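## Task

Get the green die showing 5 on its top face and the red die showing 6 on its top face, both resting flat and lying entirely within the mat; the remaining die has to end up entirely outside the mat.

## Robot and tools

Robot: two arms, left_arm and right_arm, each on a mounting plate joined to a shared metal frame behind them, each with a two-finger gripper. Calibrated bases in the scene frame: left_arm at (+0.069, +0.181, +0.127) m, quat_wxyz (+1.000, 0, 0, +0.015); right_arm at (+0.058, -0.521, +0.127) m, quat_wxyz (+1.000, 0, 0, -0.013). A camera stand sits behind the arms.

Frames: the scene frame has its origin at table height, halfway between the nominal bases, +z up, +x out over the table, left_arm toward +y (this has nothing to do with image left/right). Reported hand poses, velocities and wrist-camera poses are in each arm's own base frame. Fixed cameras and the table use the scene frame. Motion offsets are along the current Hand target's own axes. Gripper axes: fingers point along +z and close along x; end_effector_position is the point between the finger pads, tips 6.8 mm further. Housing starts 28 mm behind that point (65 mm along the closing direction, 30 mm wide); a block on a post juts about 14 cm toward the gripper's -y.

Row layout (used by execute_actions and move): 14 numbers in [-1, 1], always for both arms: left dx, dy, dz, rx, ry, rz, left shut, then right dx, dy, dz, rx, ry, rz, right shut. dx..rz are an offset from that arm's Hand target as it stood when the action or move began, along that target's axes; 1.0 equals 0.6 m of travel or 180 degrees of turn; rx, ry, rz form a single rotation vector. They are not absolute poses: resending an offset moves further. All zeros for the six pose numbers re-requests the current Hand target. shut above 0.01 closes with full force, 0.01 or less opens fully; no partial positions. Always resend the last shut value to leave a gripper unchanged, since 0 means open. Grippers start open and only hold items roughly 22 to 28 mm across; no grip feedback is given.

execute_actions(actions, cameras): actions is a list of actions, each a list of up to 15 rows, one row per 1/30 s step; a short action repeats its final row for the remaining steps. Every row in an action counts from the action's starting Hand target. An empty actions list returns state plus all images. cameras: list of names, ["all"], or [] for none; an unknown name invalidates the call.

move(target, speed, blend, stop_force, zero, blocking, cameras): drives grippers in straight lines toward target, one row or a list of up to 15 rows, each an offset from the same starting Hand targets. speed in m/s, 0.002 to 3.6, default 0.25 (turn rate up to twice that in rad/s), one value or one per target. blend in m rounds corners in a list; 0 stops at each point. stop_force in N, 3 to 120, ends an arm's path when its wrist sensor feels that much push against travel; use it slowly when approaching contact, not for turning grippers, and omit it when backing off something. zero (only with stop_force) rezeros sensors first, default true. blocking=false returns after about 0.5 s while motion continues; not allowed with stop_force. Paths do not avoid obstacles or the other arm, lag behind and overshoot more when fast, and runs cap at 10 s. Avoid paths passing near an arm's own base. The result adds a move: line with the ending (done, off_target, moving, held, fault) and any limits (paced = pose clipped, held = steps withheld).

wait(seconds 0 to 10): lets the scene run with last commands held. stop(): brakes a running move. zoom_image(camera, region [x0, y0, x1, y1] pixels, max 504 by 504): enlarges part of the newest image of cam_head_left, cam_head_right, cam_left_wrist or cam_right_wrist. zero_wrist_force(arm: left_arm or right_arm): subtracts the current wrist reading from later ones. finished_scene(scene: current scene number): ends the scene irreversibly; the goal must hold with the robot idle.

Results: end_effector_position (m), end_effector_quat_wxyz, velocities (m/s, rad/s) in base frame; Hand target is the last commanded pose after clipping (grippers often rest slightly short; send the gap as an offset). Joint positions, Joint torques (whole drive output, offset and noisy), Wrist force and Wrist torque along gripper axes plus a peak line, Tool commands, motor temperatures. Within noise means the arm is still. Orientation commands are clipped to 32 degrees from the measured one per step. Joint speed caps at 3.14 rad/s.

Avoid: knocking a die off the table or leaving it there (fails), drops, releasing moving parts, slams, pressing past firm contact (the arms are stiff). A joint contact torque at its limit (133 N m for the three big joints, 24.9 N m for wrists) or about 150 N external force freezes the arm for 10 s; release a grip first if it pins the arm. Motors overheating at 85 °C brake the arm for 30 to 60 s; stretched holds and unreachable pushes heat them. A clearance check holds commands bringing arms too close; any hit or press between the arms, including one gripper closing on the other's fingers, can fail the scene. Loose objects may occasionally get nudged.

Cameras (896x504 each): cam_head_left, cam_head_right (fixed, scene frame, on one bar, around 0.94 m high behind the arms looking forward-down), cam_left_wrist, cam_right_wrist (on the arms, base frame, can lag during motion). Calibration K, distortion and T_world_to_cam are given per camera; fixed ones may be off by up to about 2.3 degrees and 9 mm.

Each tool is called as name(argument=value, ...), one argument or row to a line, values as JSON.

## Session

execute_actions(
  actions=[],
)

zoom_image(
  camera="cam_head_left",
  region=[150, 120, 400, 260],
)

zoom_image(
  camera="cam_head_left",
  region=[350, 120, 600, 260],
)

zoom_image(
  camera="cam_head_right",
  region=[200, 230, 450, 370],
)

Scene clock: 0.00 s.
left_arm: end_effector_position=(+0.1750, -0.0811, +0.0854) end_effector_quat_wxyz=(-0.390, +0.549, -0.532, -0.513) | right_arm: end_effector_position=(+0.4414, +0.0310, +0.0450) end_effector_quat_wxyz=(-0.130, +0.141, +0.981, -0.029)
Joint positions: left_arm=[-1.329 -1.277 2.397 4.993 -1.482 1.706] | right_arm=[3.486 -1.896 -2.148 -0.926 1.64 -0.949]
Joint velocities: within noise
Joint torques (N m): no reading
Motor temperatures (°C): left_arm=[27 28 28 36 36 34] | right_arm=[34 27 27 37 39 33]
Wrist force (N): no reading
Wrist torque (N m): no reading
Wrist force, peak (N): no reading
Hand target: left_arm +0.1750, -0.0811, +0.0854; -0.390, +0.549, -0.532, -0.513 | right_arm +0.4414, +0.0310, +0.0450; -0.130, +0.141, +0.981, -0.029
Tool commands: left_gripper/shut=+0.0 right_gripper/shut=+0.0
camera_calibration:
cam_left_wrist: T_world_to_cam=[[-0.106374, -0.177706, -0.978318, 0.085803], [-0.524305, -0.825977, 0.207043, 0.0223453], [-0.84486, 0.534961, -0.00530983, 0.292042], [0, 0, 0, 1]] pos_world=[0.267577, -0.122526, 0.0808668]
cam_right_wrist: T_world_to_cam=[[-0.926909, 0.271922, 0.258648, 0.383358], [0.374813, 0.636142, 0.674417, -0.19385], [0.018852, 0.722067, -0.691566, 0.0980176], [0, 0, 0, 1]] pos_world=[0.426148, -0.0517027, 0.0993666]

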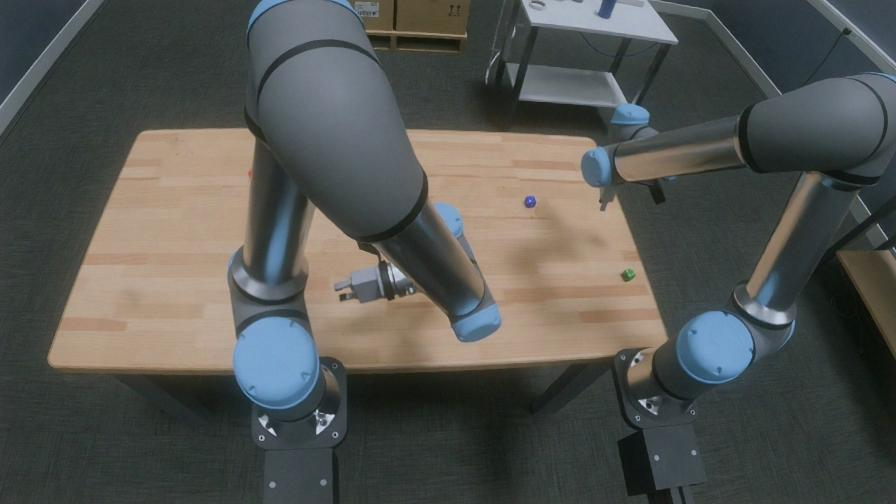

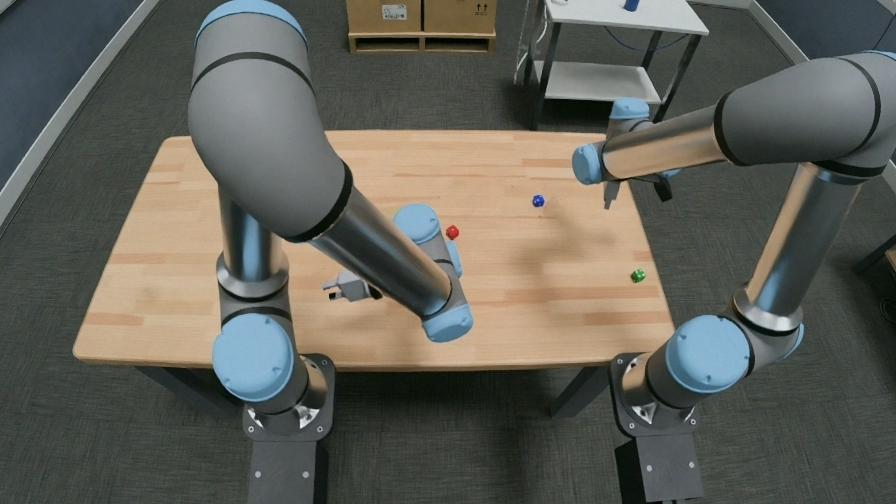

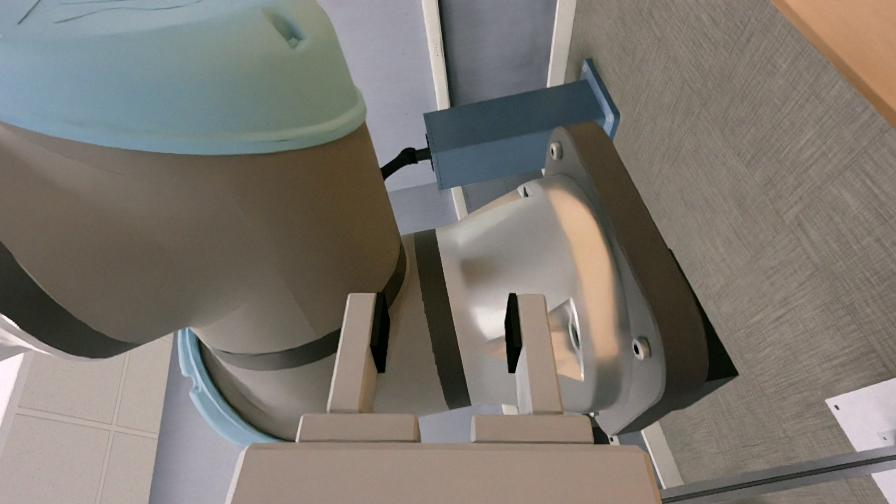

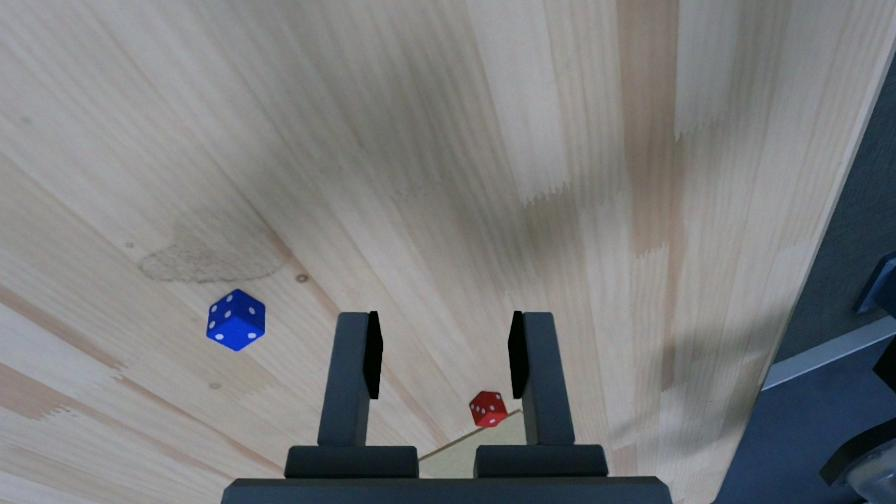

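Scaled by 2.016 from the camera's 896x504 image, which has a finer 1280x720 frame.

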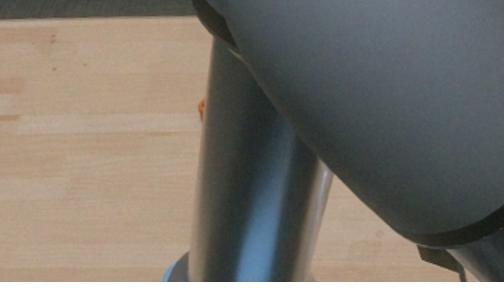

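Scaled by 2.016 from the camera's 896x504 image, which has a finer 1280x720 frame.

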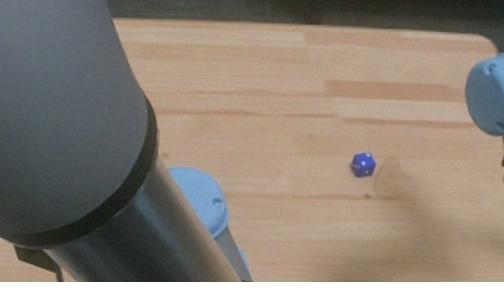

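Scaled by 2.016 from the camera's 896x504 image, which has a finer 1280x720 frame.

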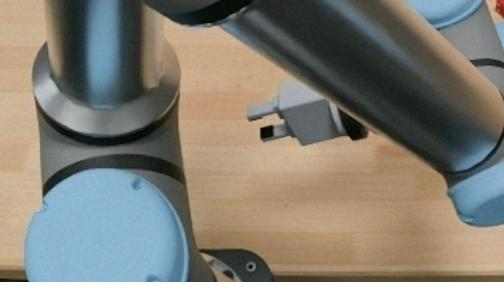

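zoom_image(
  camera="cam_head_right",
  region=[618, 260, 658, 290],
)

zoom_image(
  camera="cam_right_wrist",
  region=[440, 370, 540, 470],
)

zoom_image(
  camera="cam_head_right",
  region=[433, 217, 473, 247],
)

Scaled by 12.600 from the camera's 896x504 image, which has a finer 1280x720 frame.

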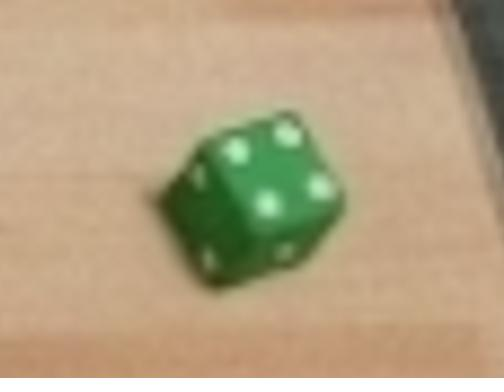

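Scaled by 5.040 from the camera's 896x504 image, which has a finer 1280x720 frame.

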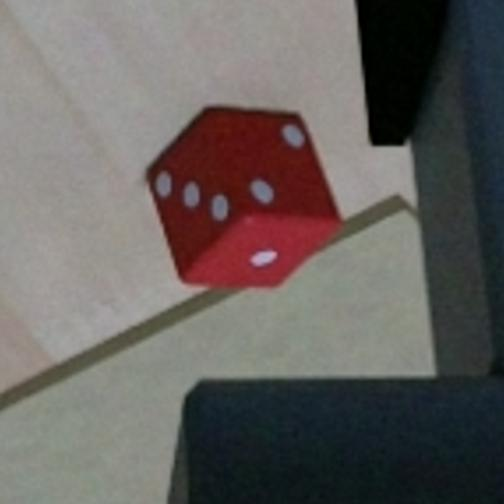

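Scaled by 12.600 from the camera's 896x504 image, which has a finer 1280x720 frame.

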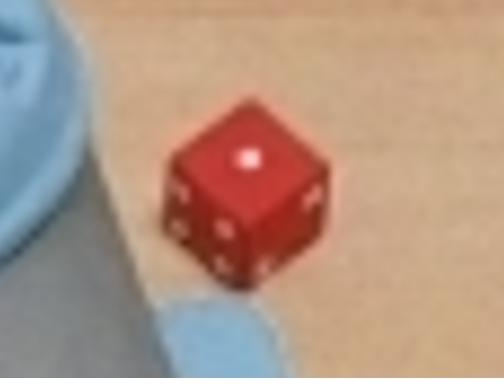

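move(
  target=[-0.379,-0.281,0.370,0,0,0,0,0.092,-0.1975,0.172,-0.0098,-0.0853,-0.1565,0],
  speed=0.5,
  cameras=["all"],
)

zoom_image(
  camera="cam_head_left",
  region=[340, 190, 480, 270],
)

Scene clock: 35.83 s.
left_arm: end_effector_position=(+0.3292, +0.1987, +0.2505) end_effector_quat_wxyz=(-0.390, +0.549, -0.532, -0.513) | right_arm: end_effector_position=(+0.3312, -0.0690, -0.0299) end_effector_quat_wxyz=(+0.000, -0.104, +0.995, +0.000)
Joint positions: left_arm=[-0.354 -1.648 2.21 5.38 -0.53 1.987] | right_arm=[3.342 -1.973 -2.625 -0.114 1.57 -1.579]
Joint torques (N m): left_arm=[11.88 -24.03 -25.03 0.55 2.04 0.63] | right_arm=[7.43 35.47 11.63 4.36 -2.6 -1.42]
Wrist force (N): left_arm=[0.0 -0.1 -0.3] | right_arm=[-0.6 0.3 0.1]
Wrist torque (N m): left_arm=[-0.02 -0.01 0.24] | right_arm=[0.07 0.07 -0.18]
Wrist force, peak (N): left_arm=[-1.5 -1.9 1.4] | right_arm=[-0.3 0.9 -0.7]
Hand target: left_arm +0.3293, +0.1988, +0.2505; -0.390, +0.549, -0.532, -0.513 | right_arm +0.3312, -0.0690, -0.0298; +0.000, -0.104, +0.995, -0.001
Off the commanded pose: left_arm 0.000 m, 0 deg | right_arm 0.000 m, 0 deg.
move: done
camera_calibration:
cam_left_wrist: T_world_to_cam=[[-0.10654, -0.177603, -0.978318, 0.31352], [-0.52427, -0.825999, 0.207045, 0.300189], [-0.844861, 0.534961, -0.00510985, 0.273411], [0, 0, 0, 1]] pos_world=[0.421777, 0.157374, 0.245967]
cam_right_wrist: T_world_to_cam=[[-0.975366, -0.220284, 0.0116467, 0.302439], [-0.134089, 0.633982, 0.761634, 0.132479], [-0.17516, 0.741311, -0.647902, 0.187395], [0, 0, 0, 1]] pos_world=[0.345577, -0.156285, 0.0169905]

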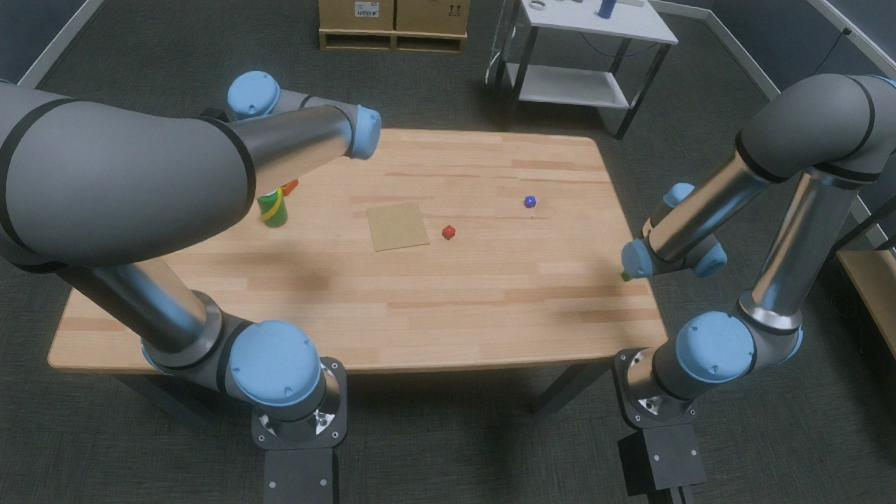

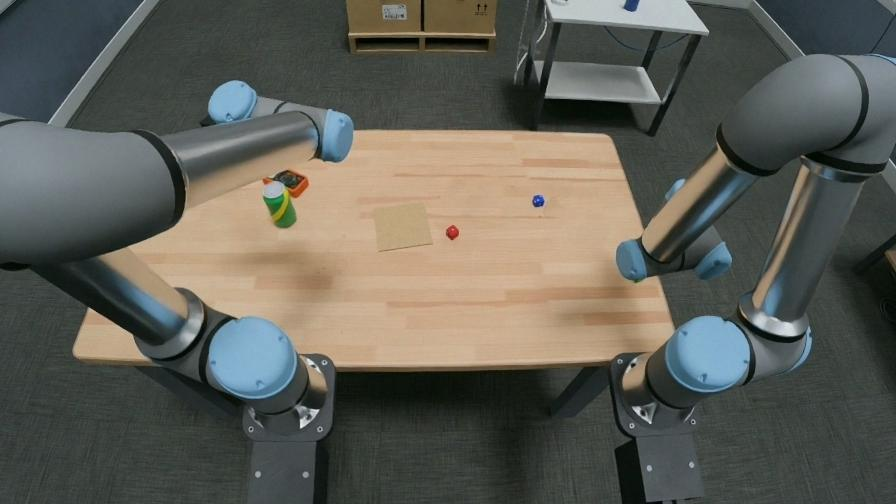

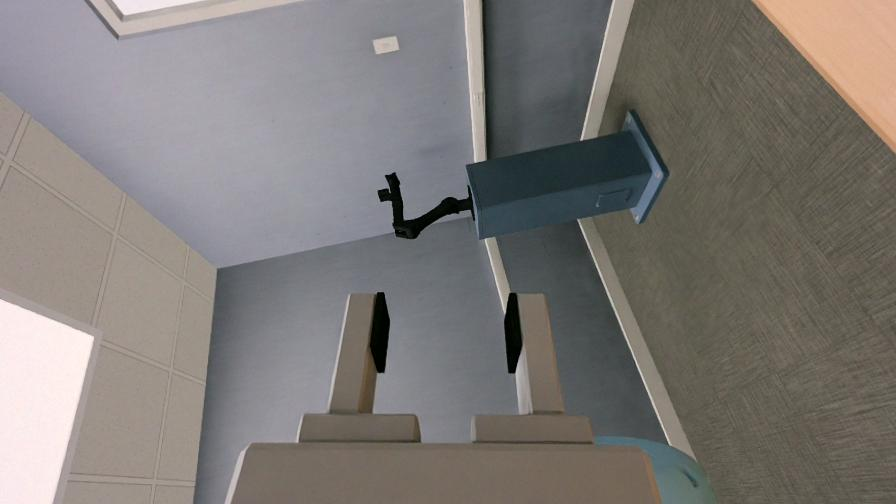

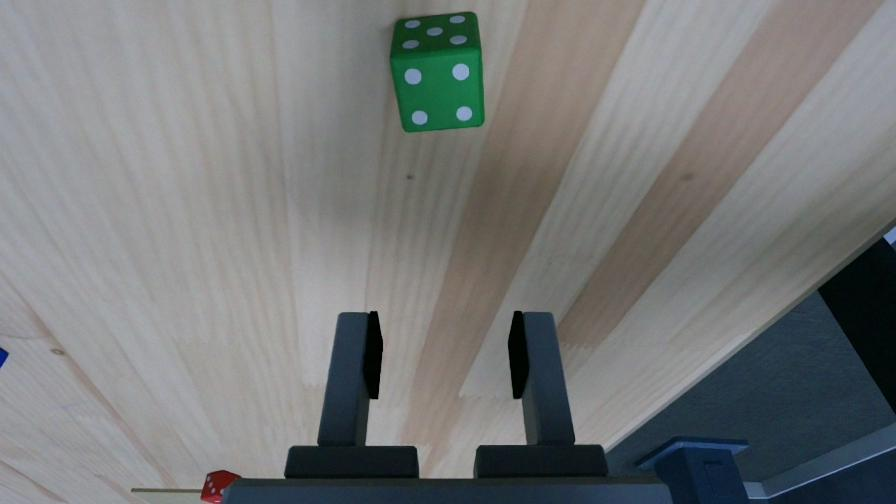

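Scaled by 3.600 from the camera's 896x504 image, which has a finer 1280x720 frame.

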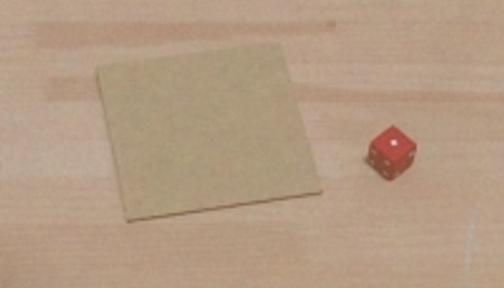

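move(
  target=[0,0,0,0,0,0,0,-0.005,-0.03,0.075,0,0,-0.035,0],
  speed=0.25,
  cameras=["cam_right_wrist"],
)

Scene clock: 53.57 s.
left_arm: end_effector_position=(+0.3293, +0.1988, +0.2505) end_effector_quat_wxyz=(-0.390, +0.549, -0.532, -0.513) | right_arm: end_effector_position=(+0.3380, -0.0860, -0.0748) end_effector_quat_wxyz=(+0.000, -0.158, +0.987, -0.001)
Joint positions: left_arm=[-0.354 -1.648 2.21 5.38 -0.53 1.988] | right_arm=[3.285 -2.182 -2.585 0.055 1.57 -1.745]
Joint torques (N m): left_arm=[11.55 -26.54 -25.64 -1.55 1.92 1.42] | right_arm=[9.68 28 -11.12 1.78 2.02 -0.28]
Wrist force (N): left_arm=[0.3 -0.1 -0.3] | right_arm=[-0.4 0.6 -0.1]
Wrist torque (N m): left_arm=[-0.03 -0.04 0.22] | right_arm=[0.08 0.06 -0.14]
Wrist force, peak (N): left_arm=[0.4 -0.5 -0.2] | right_arm=[-0.5 0.2 1.2]
Hand target: left_arm +0.3293, +0.1988, +0.2505; -0.390, +0.549, -0.532, -0.513 | right_arm +0.3379, -0.0860, -0.0748; +0.000, -0.159, +0.987, -0.001
Off the commanded pose: left_arm 0.000 m, 0 deg | right_arm 0.000 m, 0 deg.
move: done
camera_calibration:
cam_right_wrist: T_world_to_cam=[[-0.945316, -0.325954, 0.0115046, 0.286598], [-0.202963, 0.615502, 0.761553, 0.200116], [-0.255312, 0.717573, -0.648, 0.197201], [0, 0, 0, 1]] pos_world=[0.361889, -0.17126, -0.0279101]
Images, in order (width x height): cam_right_wrist 896x504.

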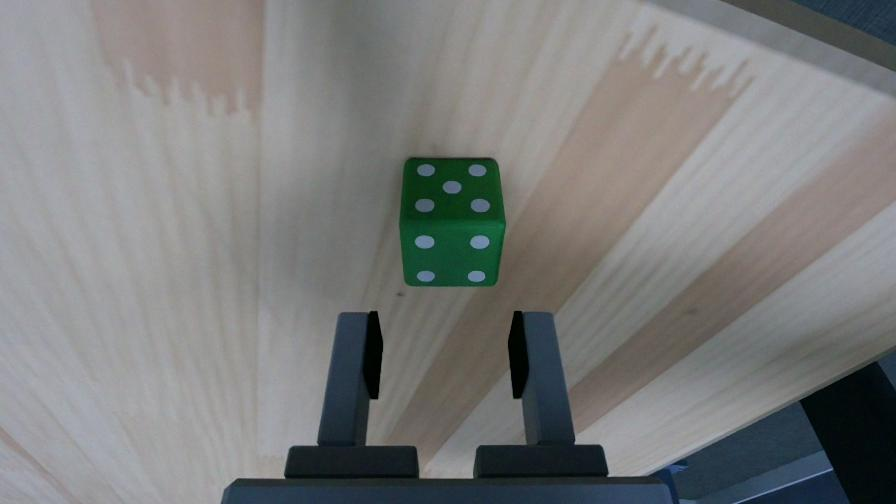

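move(
  target=[
    [0,0,0,0,0,0,0,0.0015,0,0.03,0,0,0,0],
    [0,0,0,0,0,0,0,0.0015,0,0.07,0,0,0,0],
  ],
  speed=[0.15,0.04],
  stop_force=6,
  cameras=["cam_right_wrist"],
)

Scene clock: 66.30 s.
left_arm: end_effector_position=(+0.3293, +0.1988, +0.2505) end_effector_quat_wxyz=(-0.390, +0.549, -0.532, -0.513) | right_arm: end_effector_position=(+0.3371, -0.0863, -0.1168) end_effector_quat_wxyz=(+0.000, -0.159, +0.987, -0.001)
Joint positions: left_arm=[-0.354 -1.648 2.21 5.38 -0.53 1.988] | right_arm=[3.285 -2.364 -2.557 0.209 1.57 -1.746]
Joint torques (N m): left_arm=[13.04 -26.04 -25.22 -1.48 2.12 1.25] | right_arm=[-7.95 45.24 -13.44 0.7 -2.26 -1.35]
Wrist force (N): left_arm=[0.2 -0.2 -0.1] | right_arm=[-0.3 0.4 0.4]
Wrist torque (N m): left_arm=[-0.03 -0.03 0.23] | right_arm=[0.08 0.04 0.01]
Wrist force, peak (N): left_arm=[0.4 -0.1 -0.4] | right_arm=[0.0 0.5 1.5]
Hand target: left_arm +0.3293, +0.1988, +0.2505; -0.390, +0.549, -0.532, -0.513 | right_arm +0.3371, -0.0863, -0.1168; +0.000, -0.159, +0.987, -0.001
Off the commanded pose: left_arm 0.000 m, 0 deg | right_arm 0.000 m, 0 deg.
move: done
camera_calibration:
cam_right_wrist: T_world_to_cam=[[-0.945242, -0.326168, 0.0115339, 0.286104], [-0.20307, 0.615433, 0.761581, 0.232071], [-0.255501, 0.717536, -0.647967, 0.169963], [0, 0, 0, 1]] pos_world=[0.360989, -0.171461, -0.06991]
Images, in order (width x height): cam_right_wrist 896x504.

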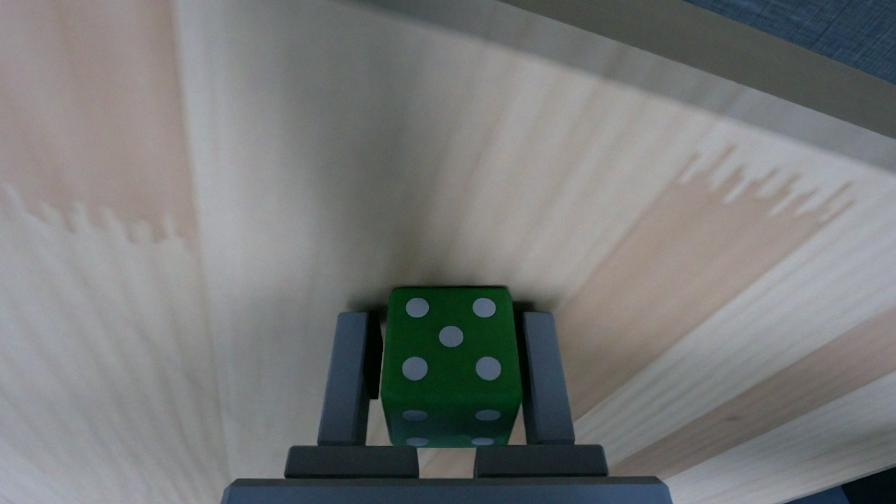

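move(
  target=[
    [0,0,0,0,0,0,0,0,0,0,-0.078,0,0,0],
    [0,0,0,0,0,0,0,0,0,0,-0.078,0,0,1],
    [0,0,0,0,0,0,0,0,0,-0.133,-0.078,0,0,1],
    [0,0,0,0,0,0,0,-0.352,0.474,-0.195,0,0,-0.333,1],
    [0,0,0,0,0,0,0,-0.567,0.957,-0.12,0.2053,-0.3351,-0.5804,1],
  ],
  speed=[0.3,0.3,0.3,0.6,0.6],
  blend=[0,0,0.03,0.05,0],
  cameras=["cam_right_wrist","cam_head_left","cam_head_right"],
)

Scene clock: 94.77 s.
left_arm: end_effector_position=(+0.3293, +0.1988, +0.2505) end_effector_quat_wxyz=(-0.390, +0.549, -0.532, -0.513) | right_arm: end_effector_position=(+0.4803, +0.5656, -0.0454) end_effector_quat_wxyz=(-0.462, +0.801, -0.330, +0.191)
Joint positions: left_arm=[-0.354 -1.648 2.21 5.38 -0.53 1.988] | right_arm=[4.265 -2.712 -1.688 0.708 1.283 -2.97]
Joint torques (N m): left_arm=[13.01 -25.79 -24.89 -1.21 2.02 1.37] | right_arm=[-8.93 58.02 8.19 2.43 -2.6 -1.42]
Wrist force (N): left_arm=[0.1 -0.1 0.2] | right_arm=[-0.6 -0.4 0.1]
Wrist torque (N m): left_arm=[-0.03 -0.01 0.22] | right_arm=[0.05 0.05 -0.16]
Wrist force, peak (N): left_arm=[0.4 -0.3 -0.4] | right_arm=[-0.2 -0.4 2.0]
Hand target: left_arm +0.3293, +0.1988, +0.2505; -0.390, +0.549, -0.532, -0.513 | right_arm +0.4804, +0.5656, -0.0453; -0.462, +0.801, -0.330, +0.191
Off the commanded pose: left_arm 0.000 m, 0 deg | right_arm 0.000 m, 0 deg.
move: done
camera_calibration:
cam_right_wrist: T_world_to_cam=[[0.707392, -0.706576, 0.0185972, 0.054972], [-0.692962, -0.698467, -0.178737, 0.741381], [0.139281, 0.11355, -0.983721, -0.0782318], [0, 0, 0, 1]] pos_world=[0.485759, 0.565556, 0.0545315]
Images, in order (width x height): cam_head_left 896x504, cam_head_right 896x504, cam_right_wrist 896x504.

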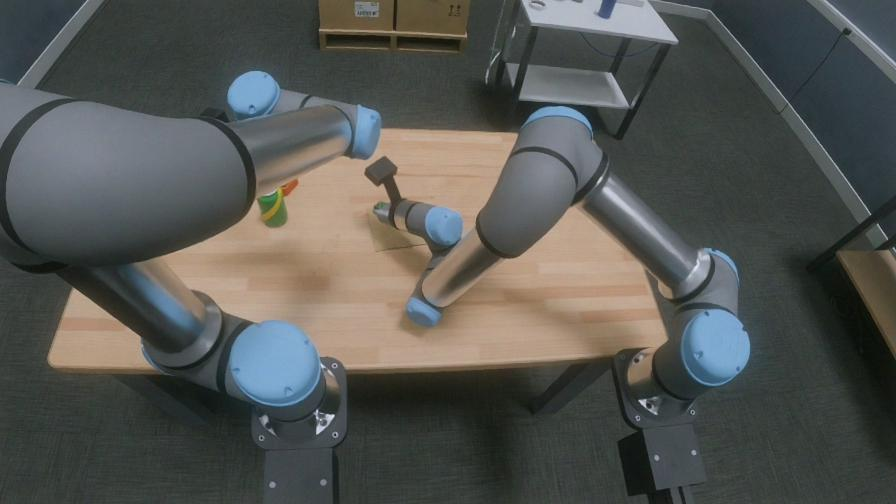

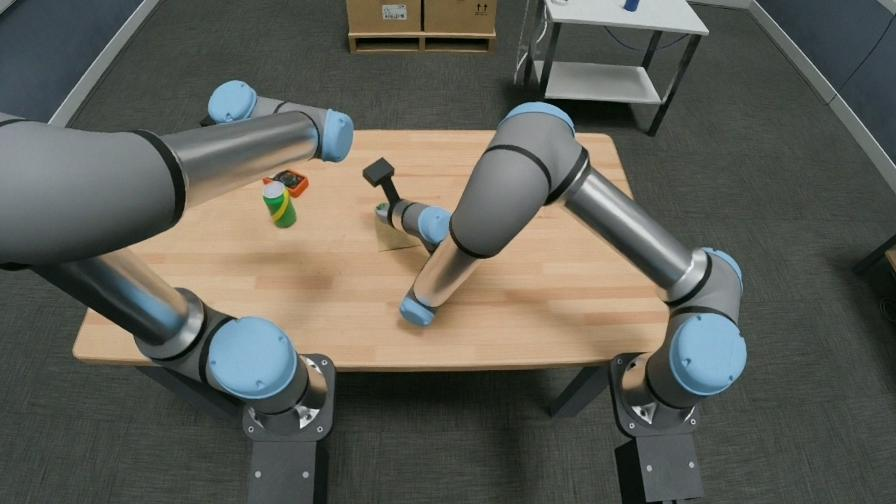

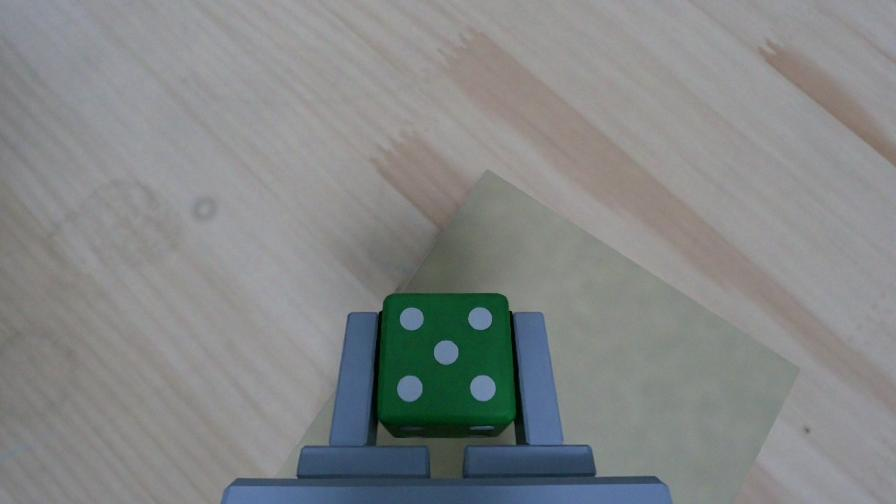

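move(
  target=[
    [0,0,0,0,0,0,0,0.0138,0.0697,0.0295,0,0,0,1],
    [0,0,0,0,0,0,0,0.0138,0.120,0.0587,0,0,0,1],
  ],
  speed=[0.2,0.03],
  stop_force=5,
)

Scene clock: 109.70 s.
left_arm: end_effector_position=(+0.3293, +0.1988, +0.2505) end_effector_quat_wxyz=(-0.390, +0.549, -0.532, -0.513) | right_arm: end_effector_position=(+0.4813, +0.5583, -0.0756) end_effector_quat_wxyz=(-0.461, +0.801, -0.330, +0.191)
Joint positions: left_arm=[-0.354 -1.648 2.21 5.38 -0.53 1.988] | right_arm=[4.258 -2.776 -1.665 0.749 1.289 -2.974]
Joint torques (N m): left_arm=[12.03 -25.69 -25.53 -1.22 2.23 1.26] | right_arm=[0.87 48.67 8.47 2.39 -0.25 0.02]
Wrist force (N): left_arm=[-0.1 -0.1 -0.3] | right_arm=[-0.6 -0.2 -0.1]
Wrist torque (N m): left_arm=[-0.03 0.01 0.23] | right_arm=[0.10 0.04 -0.02]
Wrist force, peak (N): left_arm=[0.3 -0.5 0.0] | right_arm=[2.6 10.9 3.3]
Hand target: left_arm +0.3293, +0.1988, +0.2505; -0.390, +0.549, -0.532, -0.513 | right_arm +0.4813, +0.5583, -0.0756; -0.461, +0.801, -0.330, +0.191 (not the last commanded pose)
Tool commands: left_gripper/shut=+0.0 right_gripper/shut=+1.0
Off the commanded pose: left_arm 0.000 m, 0 deg | right_arm 0.050 m, 0 deg.
FORCE FAULT: contact force on the right arm reached its limit, and that arm stopped. The contact can be on any part of that arm, not only on its tool. That arm's remaining commands of this call were not run. That arm is still stopped at the end of this call. That arm stays stopped for about 10 more seconds. Until then a move that you send moves the other arm only, and its call returns only when the move has ended. Once the stop has ended, the next robot result says so. If the stop ends while you think or write, that arm runs what you send next, counted from a new Hand target: where the arm stands when the stop ends. While its stop runs, that arm, its gripper or tool too, takes no new command. Until it ends, the stop uses up actions while you think or wait. An arm that is not stopped still takes commands.
move: fault (right_arm); path passed 1 of 2 targets

wait(
  seconds=1,
)

Scene clock: 126.30 s.
left_arm: end_effector_position=(+0.3293, +0.1988, +0.2505) end_effector_quat_wxyz=(-0.390, +0.549, -0.532, -0.513) | right_arm: end_effector_position=(+0.4813, +0.5583, -0.0756) end_effector_quat_wxyz=(-0.461, +0.801, -0.330, +0.191)
Joint positions: left_arm=[-0.354 -1.648 2.21 5.38 -0.53 1.988] | right_arm=[4.258 -2.776 -1.665 0.749 1.289 -2.974]
Joint torques (N m): left_arm=[10.87 -25.05 -24.52 -0.87 2.07 1.38] | right_arm=[0.42 50.96 7.9 2.52 -0.36 0.1]
Wrist force (N): left_arm=[0.4 -0.1 -0.2] | right_arm=[-0.7 -0.2 0.0]
Wrist torque (N m): left_arm=[-0.03 -0.04 0.22] | right_arm=[0.09 0.05 -0.01]
Wrist force, peak (N): left_arm=[0.5 -0.3 -0.4] | right_arm=[-0.9 0.3 0.0]
Hand target: left_arm +0.3293, +0.1988, +0.2505; -0.390, +0.549, -0.532, -0.513 | right_arm +0.4813, +0.5583, -0.0756; -0.461, +0.801, -0.330, +0.191 (not the last commanded pose)
Tool commands: left_gripper/shut=+0.0 right_gripper/shut=+1.0
Off the commanded pose: left_arm 0.000 m, 0 deg | right_arm 0.050 m, 0 deg.
FORCE FAULT, CONTINUED: the right arm's stop, for the force fault that an earlier result reported, is over. The rest of the stop counts as 20 of the actions that you can send in this scene. That arm's target is now where it stood when the stop ended, not its last command. That arm accepts commands again.
wait: 1.00 s; at rest from the start

move(
  target=[
    [0,0,0,0,0,0,0,0,-0.0577,-0.0333,0,0,0,1],
    [0,0,0,0,0,0,0,0,-0.0577,-0.0333,0,0.3127,0.1806,1],
  ],
  speed=[0.15,0.5],
  cameras=["cam_right_wrist","cam_head_left","cam_head_right"],
)

Scene clock: 135.57 s.
left_arm: end_effector_position=(+0.3293, +0.1988, +0.2505) end_effector_quat_wxyz=(-0.390, +0.549, -0.532, -0.513) | right_arm: end_effector_position=(+0.4814, +0.5585, -0.0356) end_effector_quat_wxyz=(+0.287, -0.499, +0.708, -0.410)
Joint positions: left_arm=[-0.354 -1.648 2.21 5.38 -0.53 1.988] | right_arm=[4.421 -2.572 -1.529 -0.708 0.526 -1.463]
Joint torques (N m): left_arm=[10.32 -25.03 -24.06 -0.68 1.97 1.23] | right_arm=[-7.77 38.21 4.7 0.44 -3.64 1.62]
Wrist force (N): left_arm=[-0.1 -0.2 0.0] | right_arm=[-0.2 0.2 0.5]
Wrist torque (N m): left_arm=[-0.04 0.00 0.23] | right_arm=[0.13 0.06 0.04]
Wrist force, peak (N): left_arm=[0.0 0.0 -0.6] | right_arm=[-0.6 0.7 0.5]
Hand target: left_arm +0.3293, +0.1988, +0.2505; -0.390, +0.549, -0.532, -0.513 | right_arm +0.4814, +0.5584, -0.0356; +0.287, -0.499, +0.708, -0.410
Off the commanded pose: left_arm 0.000 m, 0 deg | right_arm 0.000 m, 0 deg.
move: done
camera_calibration:
cam_right_wrist: T_world_to_cam=[[-0.341361, -0.939716, 0.0201733, 0.684098], [-0.925863, 0.332475, -0.179547, 0.275201], [0.162016, -0.0799683, -0.983542, 0.0293117], [0, 0, 0, 1]] pos_world=[0.483574, 0.553704, 0.0644404]
Images, in order (width x height): cam_head_left 896x504, cam_head_right 896x504, cam_right_wrist 896x504.

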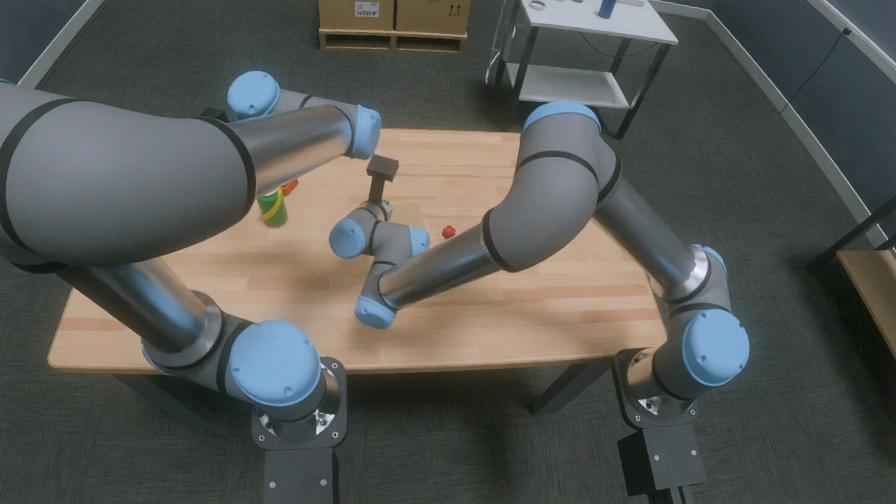

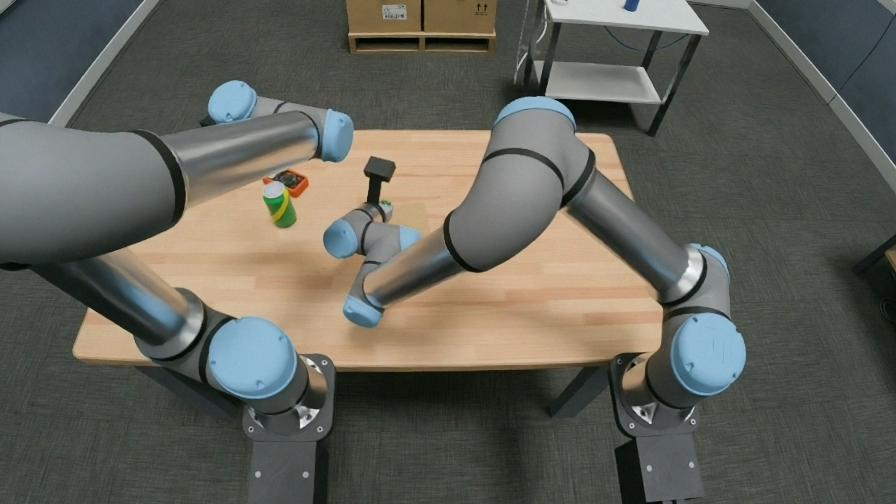

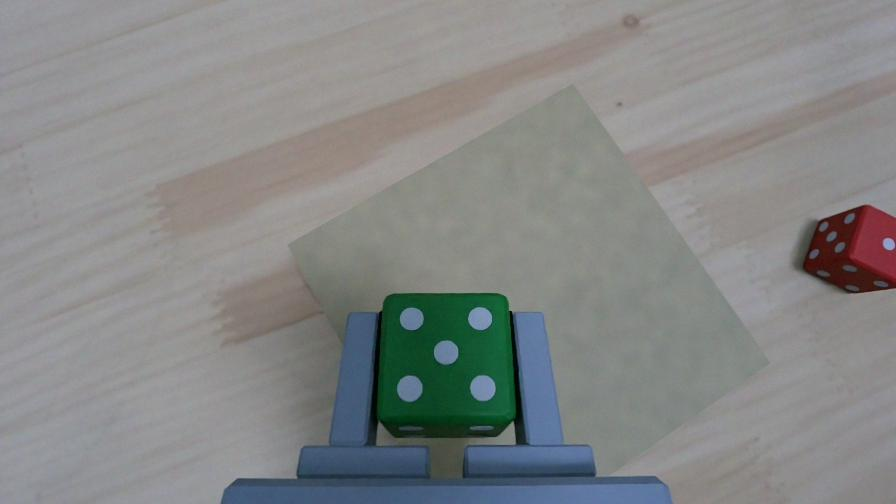

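move(
  target=[
    [0,0,0,0,0,0,0,0.0108,0.0828,0.0567,0,0,0,1],
    [0,0,0,0,0,0,0,0.0108,0.133,0.086,0,0,0,1],
  ],
  speed=[0.15,0.03],
  stop_force=5,
  cameras=["cam_right_wrist"],
)

Scene clock: 146.10 s.
left_arm: end_effector_position=(+0.3293, +0.1988, +0.2505) end_effector_quat_wxyz=(-0.390, +0.549, -0.532, -0.513) | right_arm: end_effector_position=(+0.4835, +0.5505, -0.1072) end_effector_quat_wxyz=(+0.287, -0.499, +0.708, -0.410)
Joint positions: left_arm=[-0.354 -1.648 2.21 5.38 -0.53 1.988] | right_arm=[4.415 -2.709 -1.494 -0.594 0.526 -1.475]
Joint torques (N m): left_arm=[10.21 -25.52 -24.96 -0.47 2.06 1.29] | right_arm=[-1.14 65 -2.54 2.5 0.54 1.21]
Wrist force (N): left_arm=[0.1 -0.3 -0.1] | right_arm=[-1.7 -5.4 -2.3]
Wrist torque (N m): left_arm=[-0.04 -0.02 0.23] | right_arm=[0.16 -0.03 0.08]
Wrist force, peak (N): left_arm=[0.3 -0.3 -0.6] | right_arm=[6.4 -29.8 -21.8]
Hand target: left_arm +0.3293, +0.1988, +0.2505; -0.390, +0.549, -0.532, -0.513 | right_arm +0.4835, +0.5506, -0.1072; +0.287, -0.499, +0.708, -0.410 (not the last commanded pose)
Off the commanded pose: left_arm 0.000 m, 0 deg | right_arm 0.023 m, 0 deg.
move: contact (right_arm); path passed 1 of 2 targets
camera_calibration:
cam_right_wrist: T_world_to_cam=[[-0.341504, -0.939658, 0.0204651, 0.678911], [-0.925829, 0.332567, -0.179556, 0.266923], [0.161915, -0.0802661, -0.983535, -0.0419831], [0, 0, 0, 1]] pos_world=[0.485773, 0.545804, -0.00725826]
Images, in order (width x height): cam_right_wrist 896x504.

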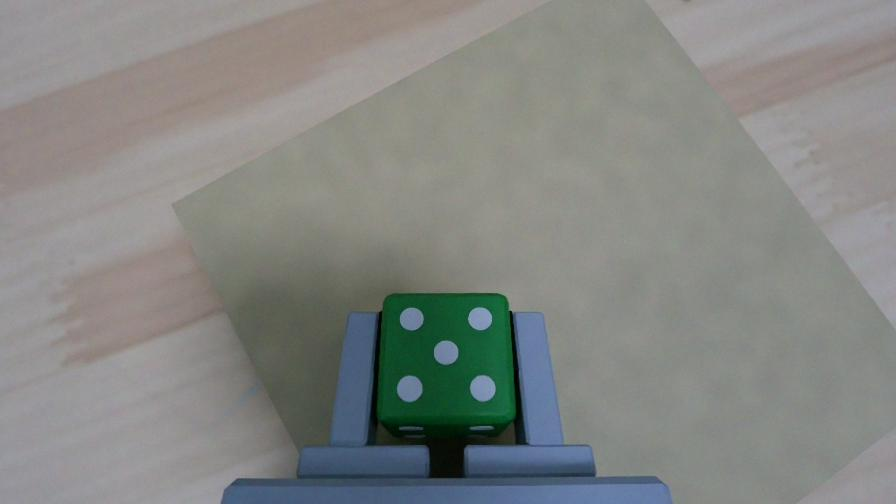

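move(
  target=[
    [0,0,0,0,0,0,0,0,0,0,0,0,0,0],
    [0,0,0,0,0,0,0,0,0,-0.1,0,0,0,0],
    [0,0,0,0,0,0,0,0,-0.1,-0.15,0,0,0,0],
    [0,0,0,0,0,0,0,0.2515,-0.1328,-0.0274,-0.3276,0.0726,0.1258,0],
  ],
  speed=[0.1,0.15,0.35,0.45],
  blend=[0,0.02,0.03,0],
  cameras=["cam_right_wrist","cam_head_left"],
)

zoom_image(
  camera="cam_head_left",
  region=[355, 190, 475, 260],
)

Scene clock: 171.90 s.
left_arm: end_effector_position=(+0.3293, +0.1988, +0.2505) end_effector_quat_wxyz=(-0.390, +0.549, -0.532, -0.513) | right_arm: end_effector_position=(+0.4566, +0.4001, -0.0295) end_effector_quat_wxyz=(+0.000, -0.385, +0.923, -0.001)
Joint positions: left_arm=[-0.354 -1.648 2.21 5.38 -0.53 1.988] | right_arm=[4.083 -2.266 -1.849 -0.599 1.569 -1.419]
Joint torques (N m): left_arm=[10.21 -24.91 -23.81 -0.2 2.07 1.27] | right_arm=[-0.89 28.42 25.72 0.44 1.26 1.77]
Wrist force (N): left_arm=[0.2 -0.2 -0.2] | right_arm=[-0.4 1.3 0.2]
Wrist torque (N m): left_arm=[-0.03 -0.02 0.22] | right_arm=[0.14 0.01 -0.11]
Wrist force, peak (N): left_arm=[0.1 -0.5 -0.5] | right_arm=[-1.9 -5.5 -2.3]
Hand target: left_arm +0.3293, +0.1988, +0.2505; -0.390, +0.549, -0.532, -0.513 | right_arm +0.4566, +0.4001, -0.0296; -0.001, -0.385, +0.923, -0.001
Off the commanded pose: left_arm 0.000 m, 0 deg | right_arm 0.000 m, 0 deg.
move: done
camera_calibration:
cam_right_wrist: T_world_to_cam=[[-0.69414, -0.719711, 0.0136448, 0.599521], [-0.459824, 0.457912, 0.760841, 0.0708915], [-0.553833, 0.521856, -0.648795, 0.122563], [0, 0, 0, 1]] pos_world=[0.516628, 0.335059, 0.0174006]
Images, in order (width x height): cam_head_left 896x504, cam_right_wrist 896x504.

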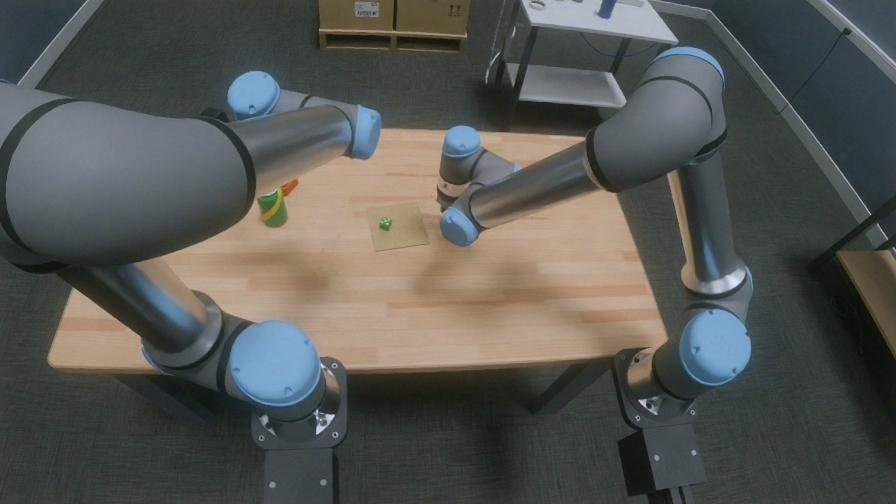

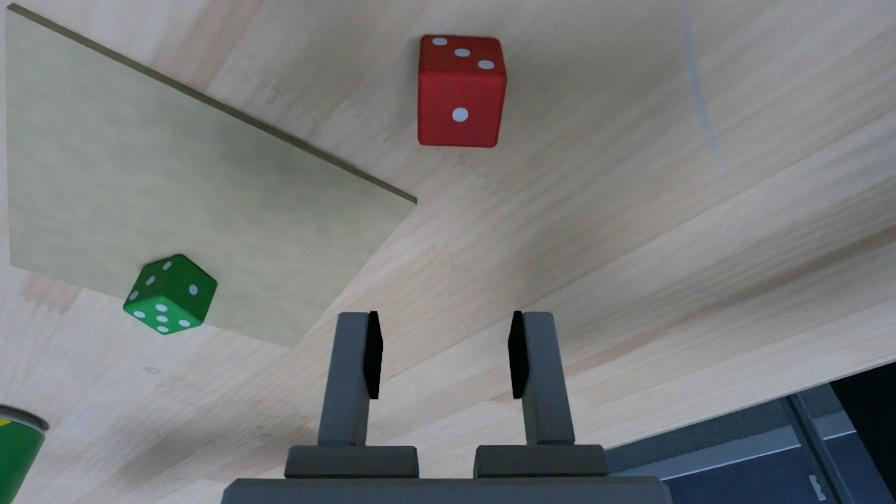

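Scaled by 4.200 from the camera's 896x504 image, which has a finer 1280x720 frame.

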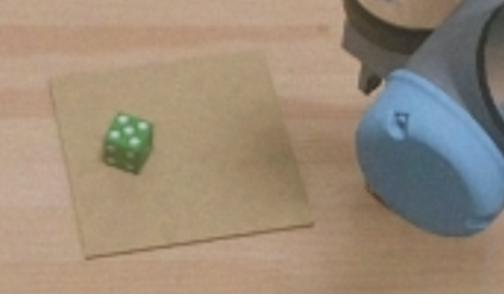

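move(
  target=[
    [0,0,0,0,0,0,0,0.009,-0.0175,0.07,0,0,0.011,0],
    [0,0,0,0,0,0,0,0.009,-0.0175,0.1455,0,0,0.011,0],
  ],
  speed=[0.2,0.04],
  stop_force=6,
  cameras=["cam_right_wrist"],
)

Scene clock: 181.30 s.
left_arm: end_effector_position=(+0.3293, +0.1988, +0.2505) end_effector_quat_wxyz=(-0.390, +0.549, -0.532, -0.513) | right_arm: end_effector_position=(+0.4602, +0.3886, -0.1169) end_effector_quat_wxyz=(+0.000, -0.369, +0.930, -0.001)
Joint positions: left_arm=[-0.354 -1.648 2.21 5.38 -0.53 1.988] | right_arm=[4.067 -2.447 -1.841 -0.427 1.569 -1.401]
Joint torques (N m): left_arm=[10.4 -24.15 -23.6 -0.02 2.09 1.14] | right_arm=[-2.89 60.13 -1.33 0.59 -1.9 -1.93]
Wrist force (N): left_arm=[0.2 0.0 -0.1] | right_arm=[-0.4 1.0 0.5]
Wrist torque (N m): left_arm=[-0.02 -0.02 0.23] | right_arm=[0.12 0.01 0.03]
Wrist force, peak (N): left_arm=[0.5 -0.1 -0.5] | right_arm=[-0.7 1.7 -1.4]
Hand target: left_arm +0.3293, +0.1988, +0.2505; -0.390, +0.549, -0.532, -0.513 | right_arm +0.4602, +0.3886, -0.1169; +0.000, -0.369, +0.930, -0.001
Off the commanded pose: left_arm 0.000 m, 0 deg | right_arm 0.000 m, 0 deg.
move: done
camera_calibration:
cam_right_wrist: T_world_to_cam=[[-0.71867, -0.695217, 0.0136793, 0.596847], [-0.443558, 0.473494, 0.76096, 0.130649], [-0.535509, 0.540811, -0.648655, 0.0580951], [0, 0, 0, 1]] pos_world=[0.517997, 0.321658, -0.0698993]
Images, in order (width x height): cam_right_wrist 896x504.

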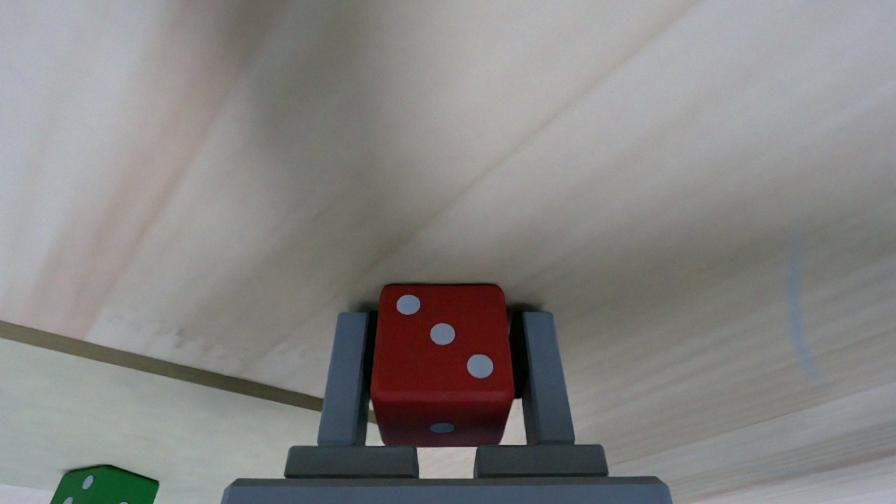

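move(
  target=[
    [0,0,0,0,0,0,0,0,0,0,-0.078,0,0,0],
    [0,0,0,0,0,0,0,0,0,0,-0.078,0,0,1],
    [0,0,0,0,0,0,0,0,0,-0.07,-0.078,0,0,1],
    [0,0,0,0,0,0,0,0,0,-0.07,0.333,0,0,1],
  ],
  speed=[0.3,0.3,0.3,0.6],
  blend=[0,0,0.02,0],
)

move(
  target=[
    [0,0,0,0,0,0,0,0,0.036,0.0208,0,0,0,1],
    [0,0,0,0,0,0,0,0,0.075,0.0433,0,0,0,1],
  ],
  speed=[0.15,0.03],
  stop_force=5,
  cameras=["cam_right_wrist","cam_head_left"],
)

Scene clock: 194.50 s.
left_arm: end_effector_position=(+0.3293, +0.1988, +0.2505) end_effector_quat_wxyz=(-0.390, +0.549, -0.532, -0.513) | right_arm: end_effector_position=(+0.4602, +0.3888, -0.0749) end_effector_quat_wxyz=(+0.184, -0.320, +0.805, -0.465)
Joint positions: left_arm=[-0.354 -1.648 2.21 5.38 -0.53 1.988] | right_arm=[4.336 -2.475 -1.737 -1.138 0.67 -0.816]
Joint torques (N m): left_arm=[8.91 -24.23 -24.58 -0.04 2.11 1.07] | right_arm=[-9.52 61.07 -0.85 -0.08 -2.27 1.59]
Wrist force (N): left_arm=[0.1 0.0 -0.1] | right_arm=[-0.1 0.6 0.9]
Wrist torque (N m): left_arm=[-0.02 -0.01 0.23] | right_arm=[0.15 0.05 0.06]
Wrist force, peak (N): left_arm=[0.0 -0.3 -0.7] | right_arm=[0.0 0.4 2.5]
Hand target: left_arm +0.3293, +0.1988, +0.2505; -0.390, +0.549, -0.532, -0.513 | right_arm +0.4602, +0.3887, -0.0749; +0.184, -0.320, +0.805, -0.465
Off the commanded pose: left_arm 0.000 m, 0 deg | right_arm 0.000 m, 0 deg.
move: done

Scene clock: 196.27 s.
left_arm: end_effector_position=(+0.3293, +0.1988, +0.2505) end_effector_quat_wxyz=(-0.390, +0.549, -0.532, -0.513) | right_arm: end_effector_position=(+0.4602, +0.3886, -0.1131) end_effector_quat_wxyz=(+0.184, -0.320, +0.805, -0.466)
Joint positions: left_arm=[-0.354 -1.648 2.21 5.38 -0.53 1.988] | right_arm=[4.336 -2.556 -1.714 -1.08 0.67 -0.816]
Joint torques (N m): left_arm=[9.5 -25.05 -23.68 0.08 1.86 1.12] | right_arm=[-1.99 61.07 -2.69 0.13 1.09 0]
Wrist force (N): left_arm=[0.1 -0.3 -0.4] | right_arm=[-0.8 -4.1 -0.3]
Wrist torque (N m): left_arm=[-0.04 -0.02 0.22] | right_arm=[0.00 0.05 0.01]
Wrist force, peak (N): left_arm=[-0.1 -0.4 -0.5] | right_arm=[12.9 -48.9 -32.0]
Hand target: left_arm +0.3293, +0.1988, +0.2505; -0.390, +0.549, -0.532, -0.513 | right_arm +0.4602, +0.3886, -0.1131; +0.184, -0.320, +0.805, -0.465 (not the last commanded pose)
Off the commanded pose: left_arm 0.000 m, 0 deg | right_arm 0.014 m, 0 deg.
move: contact (right_arm); path passed 1 of 2 targets
camera_calibration:
cam_right_wrist: T_world_to_cam=[[-0.73046, -0.682667, 0.019848, 0.598017], [-0.674208, 0.716164, -0.180426, 0.0331744], [0.108956, -0.145176, -0.983388, -0.00739856], [0, 0, 0, 1]] pos_world=[0.46, 0.383414, -0.0131596]
Images, in order (width x height): cam_head_left 896x504, cam_right_wrist 896x504.

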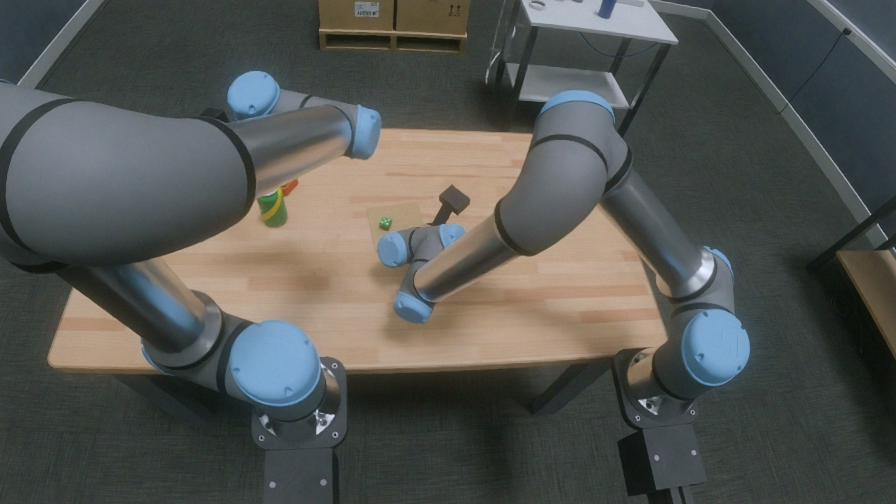

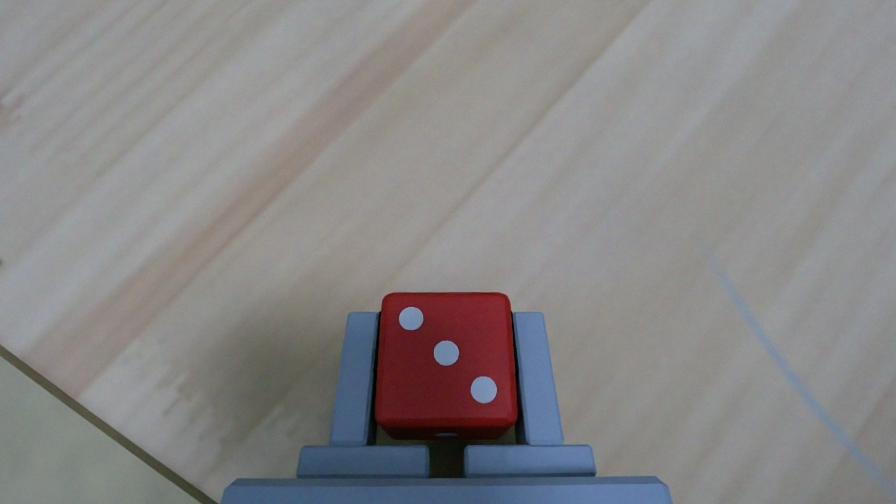

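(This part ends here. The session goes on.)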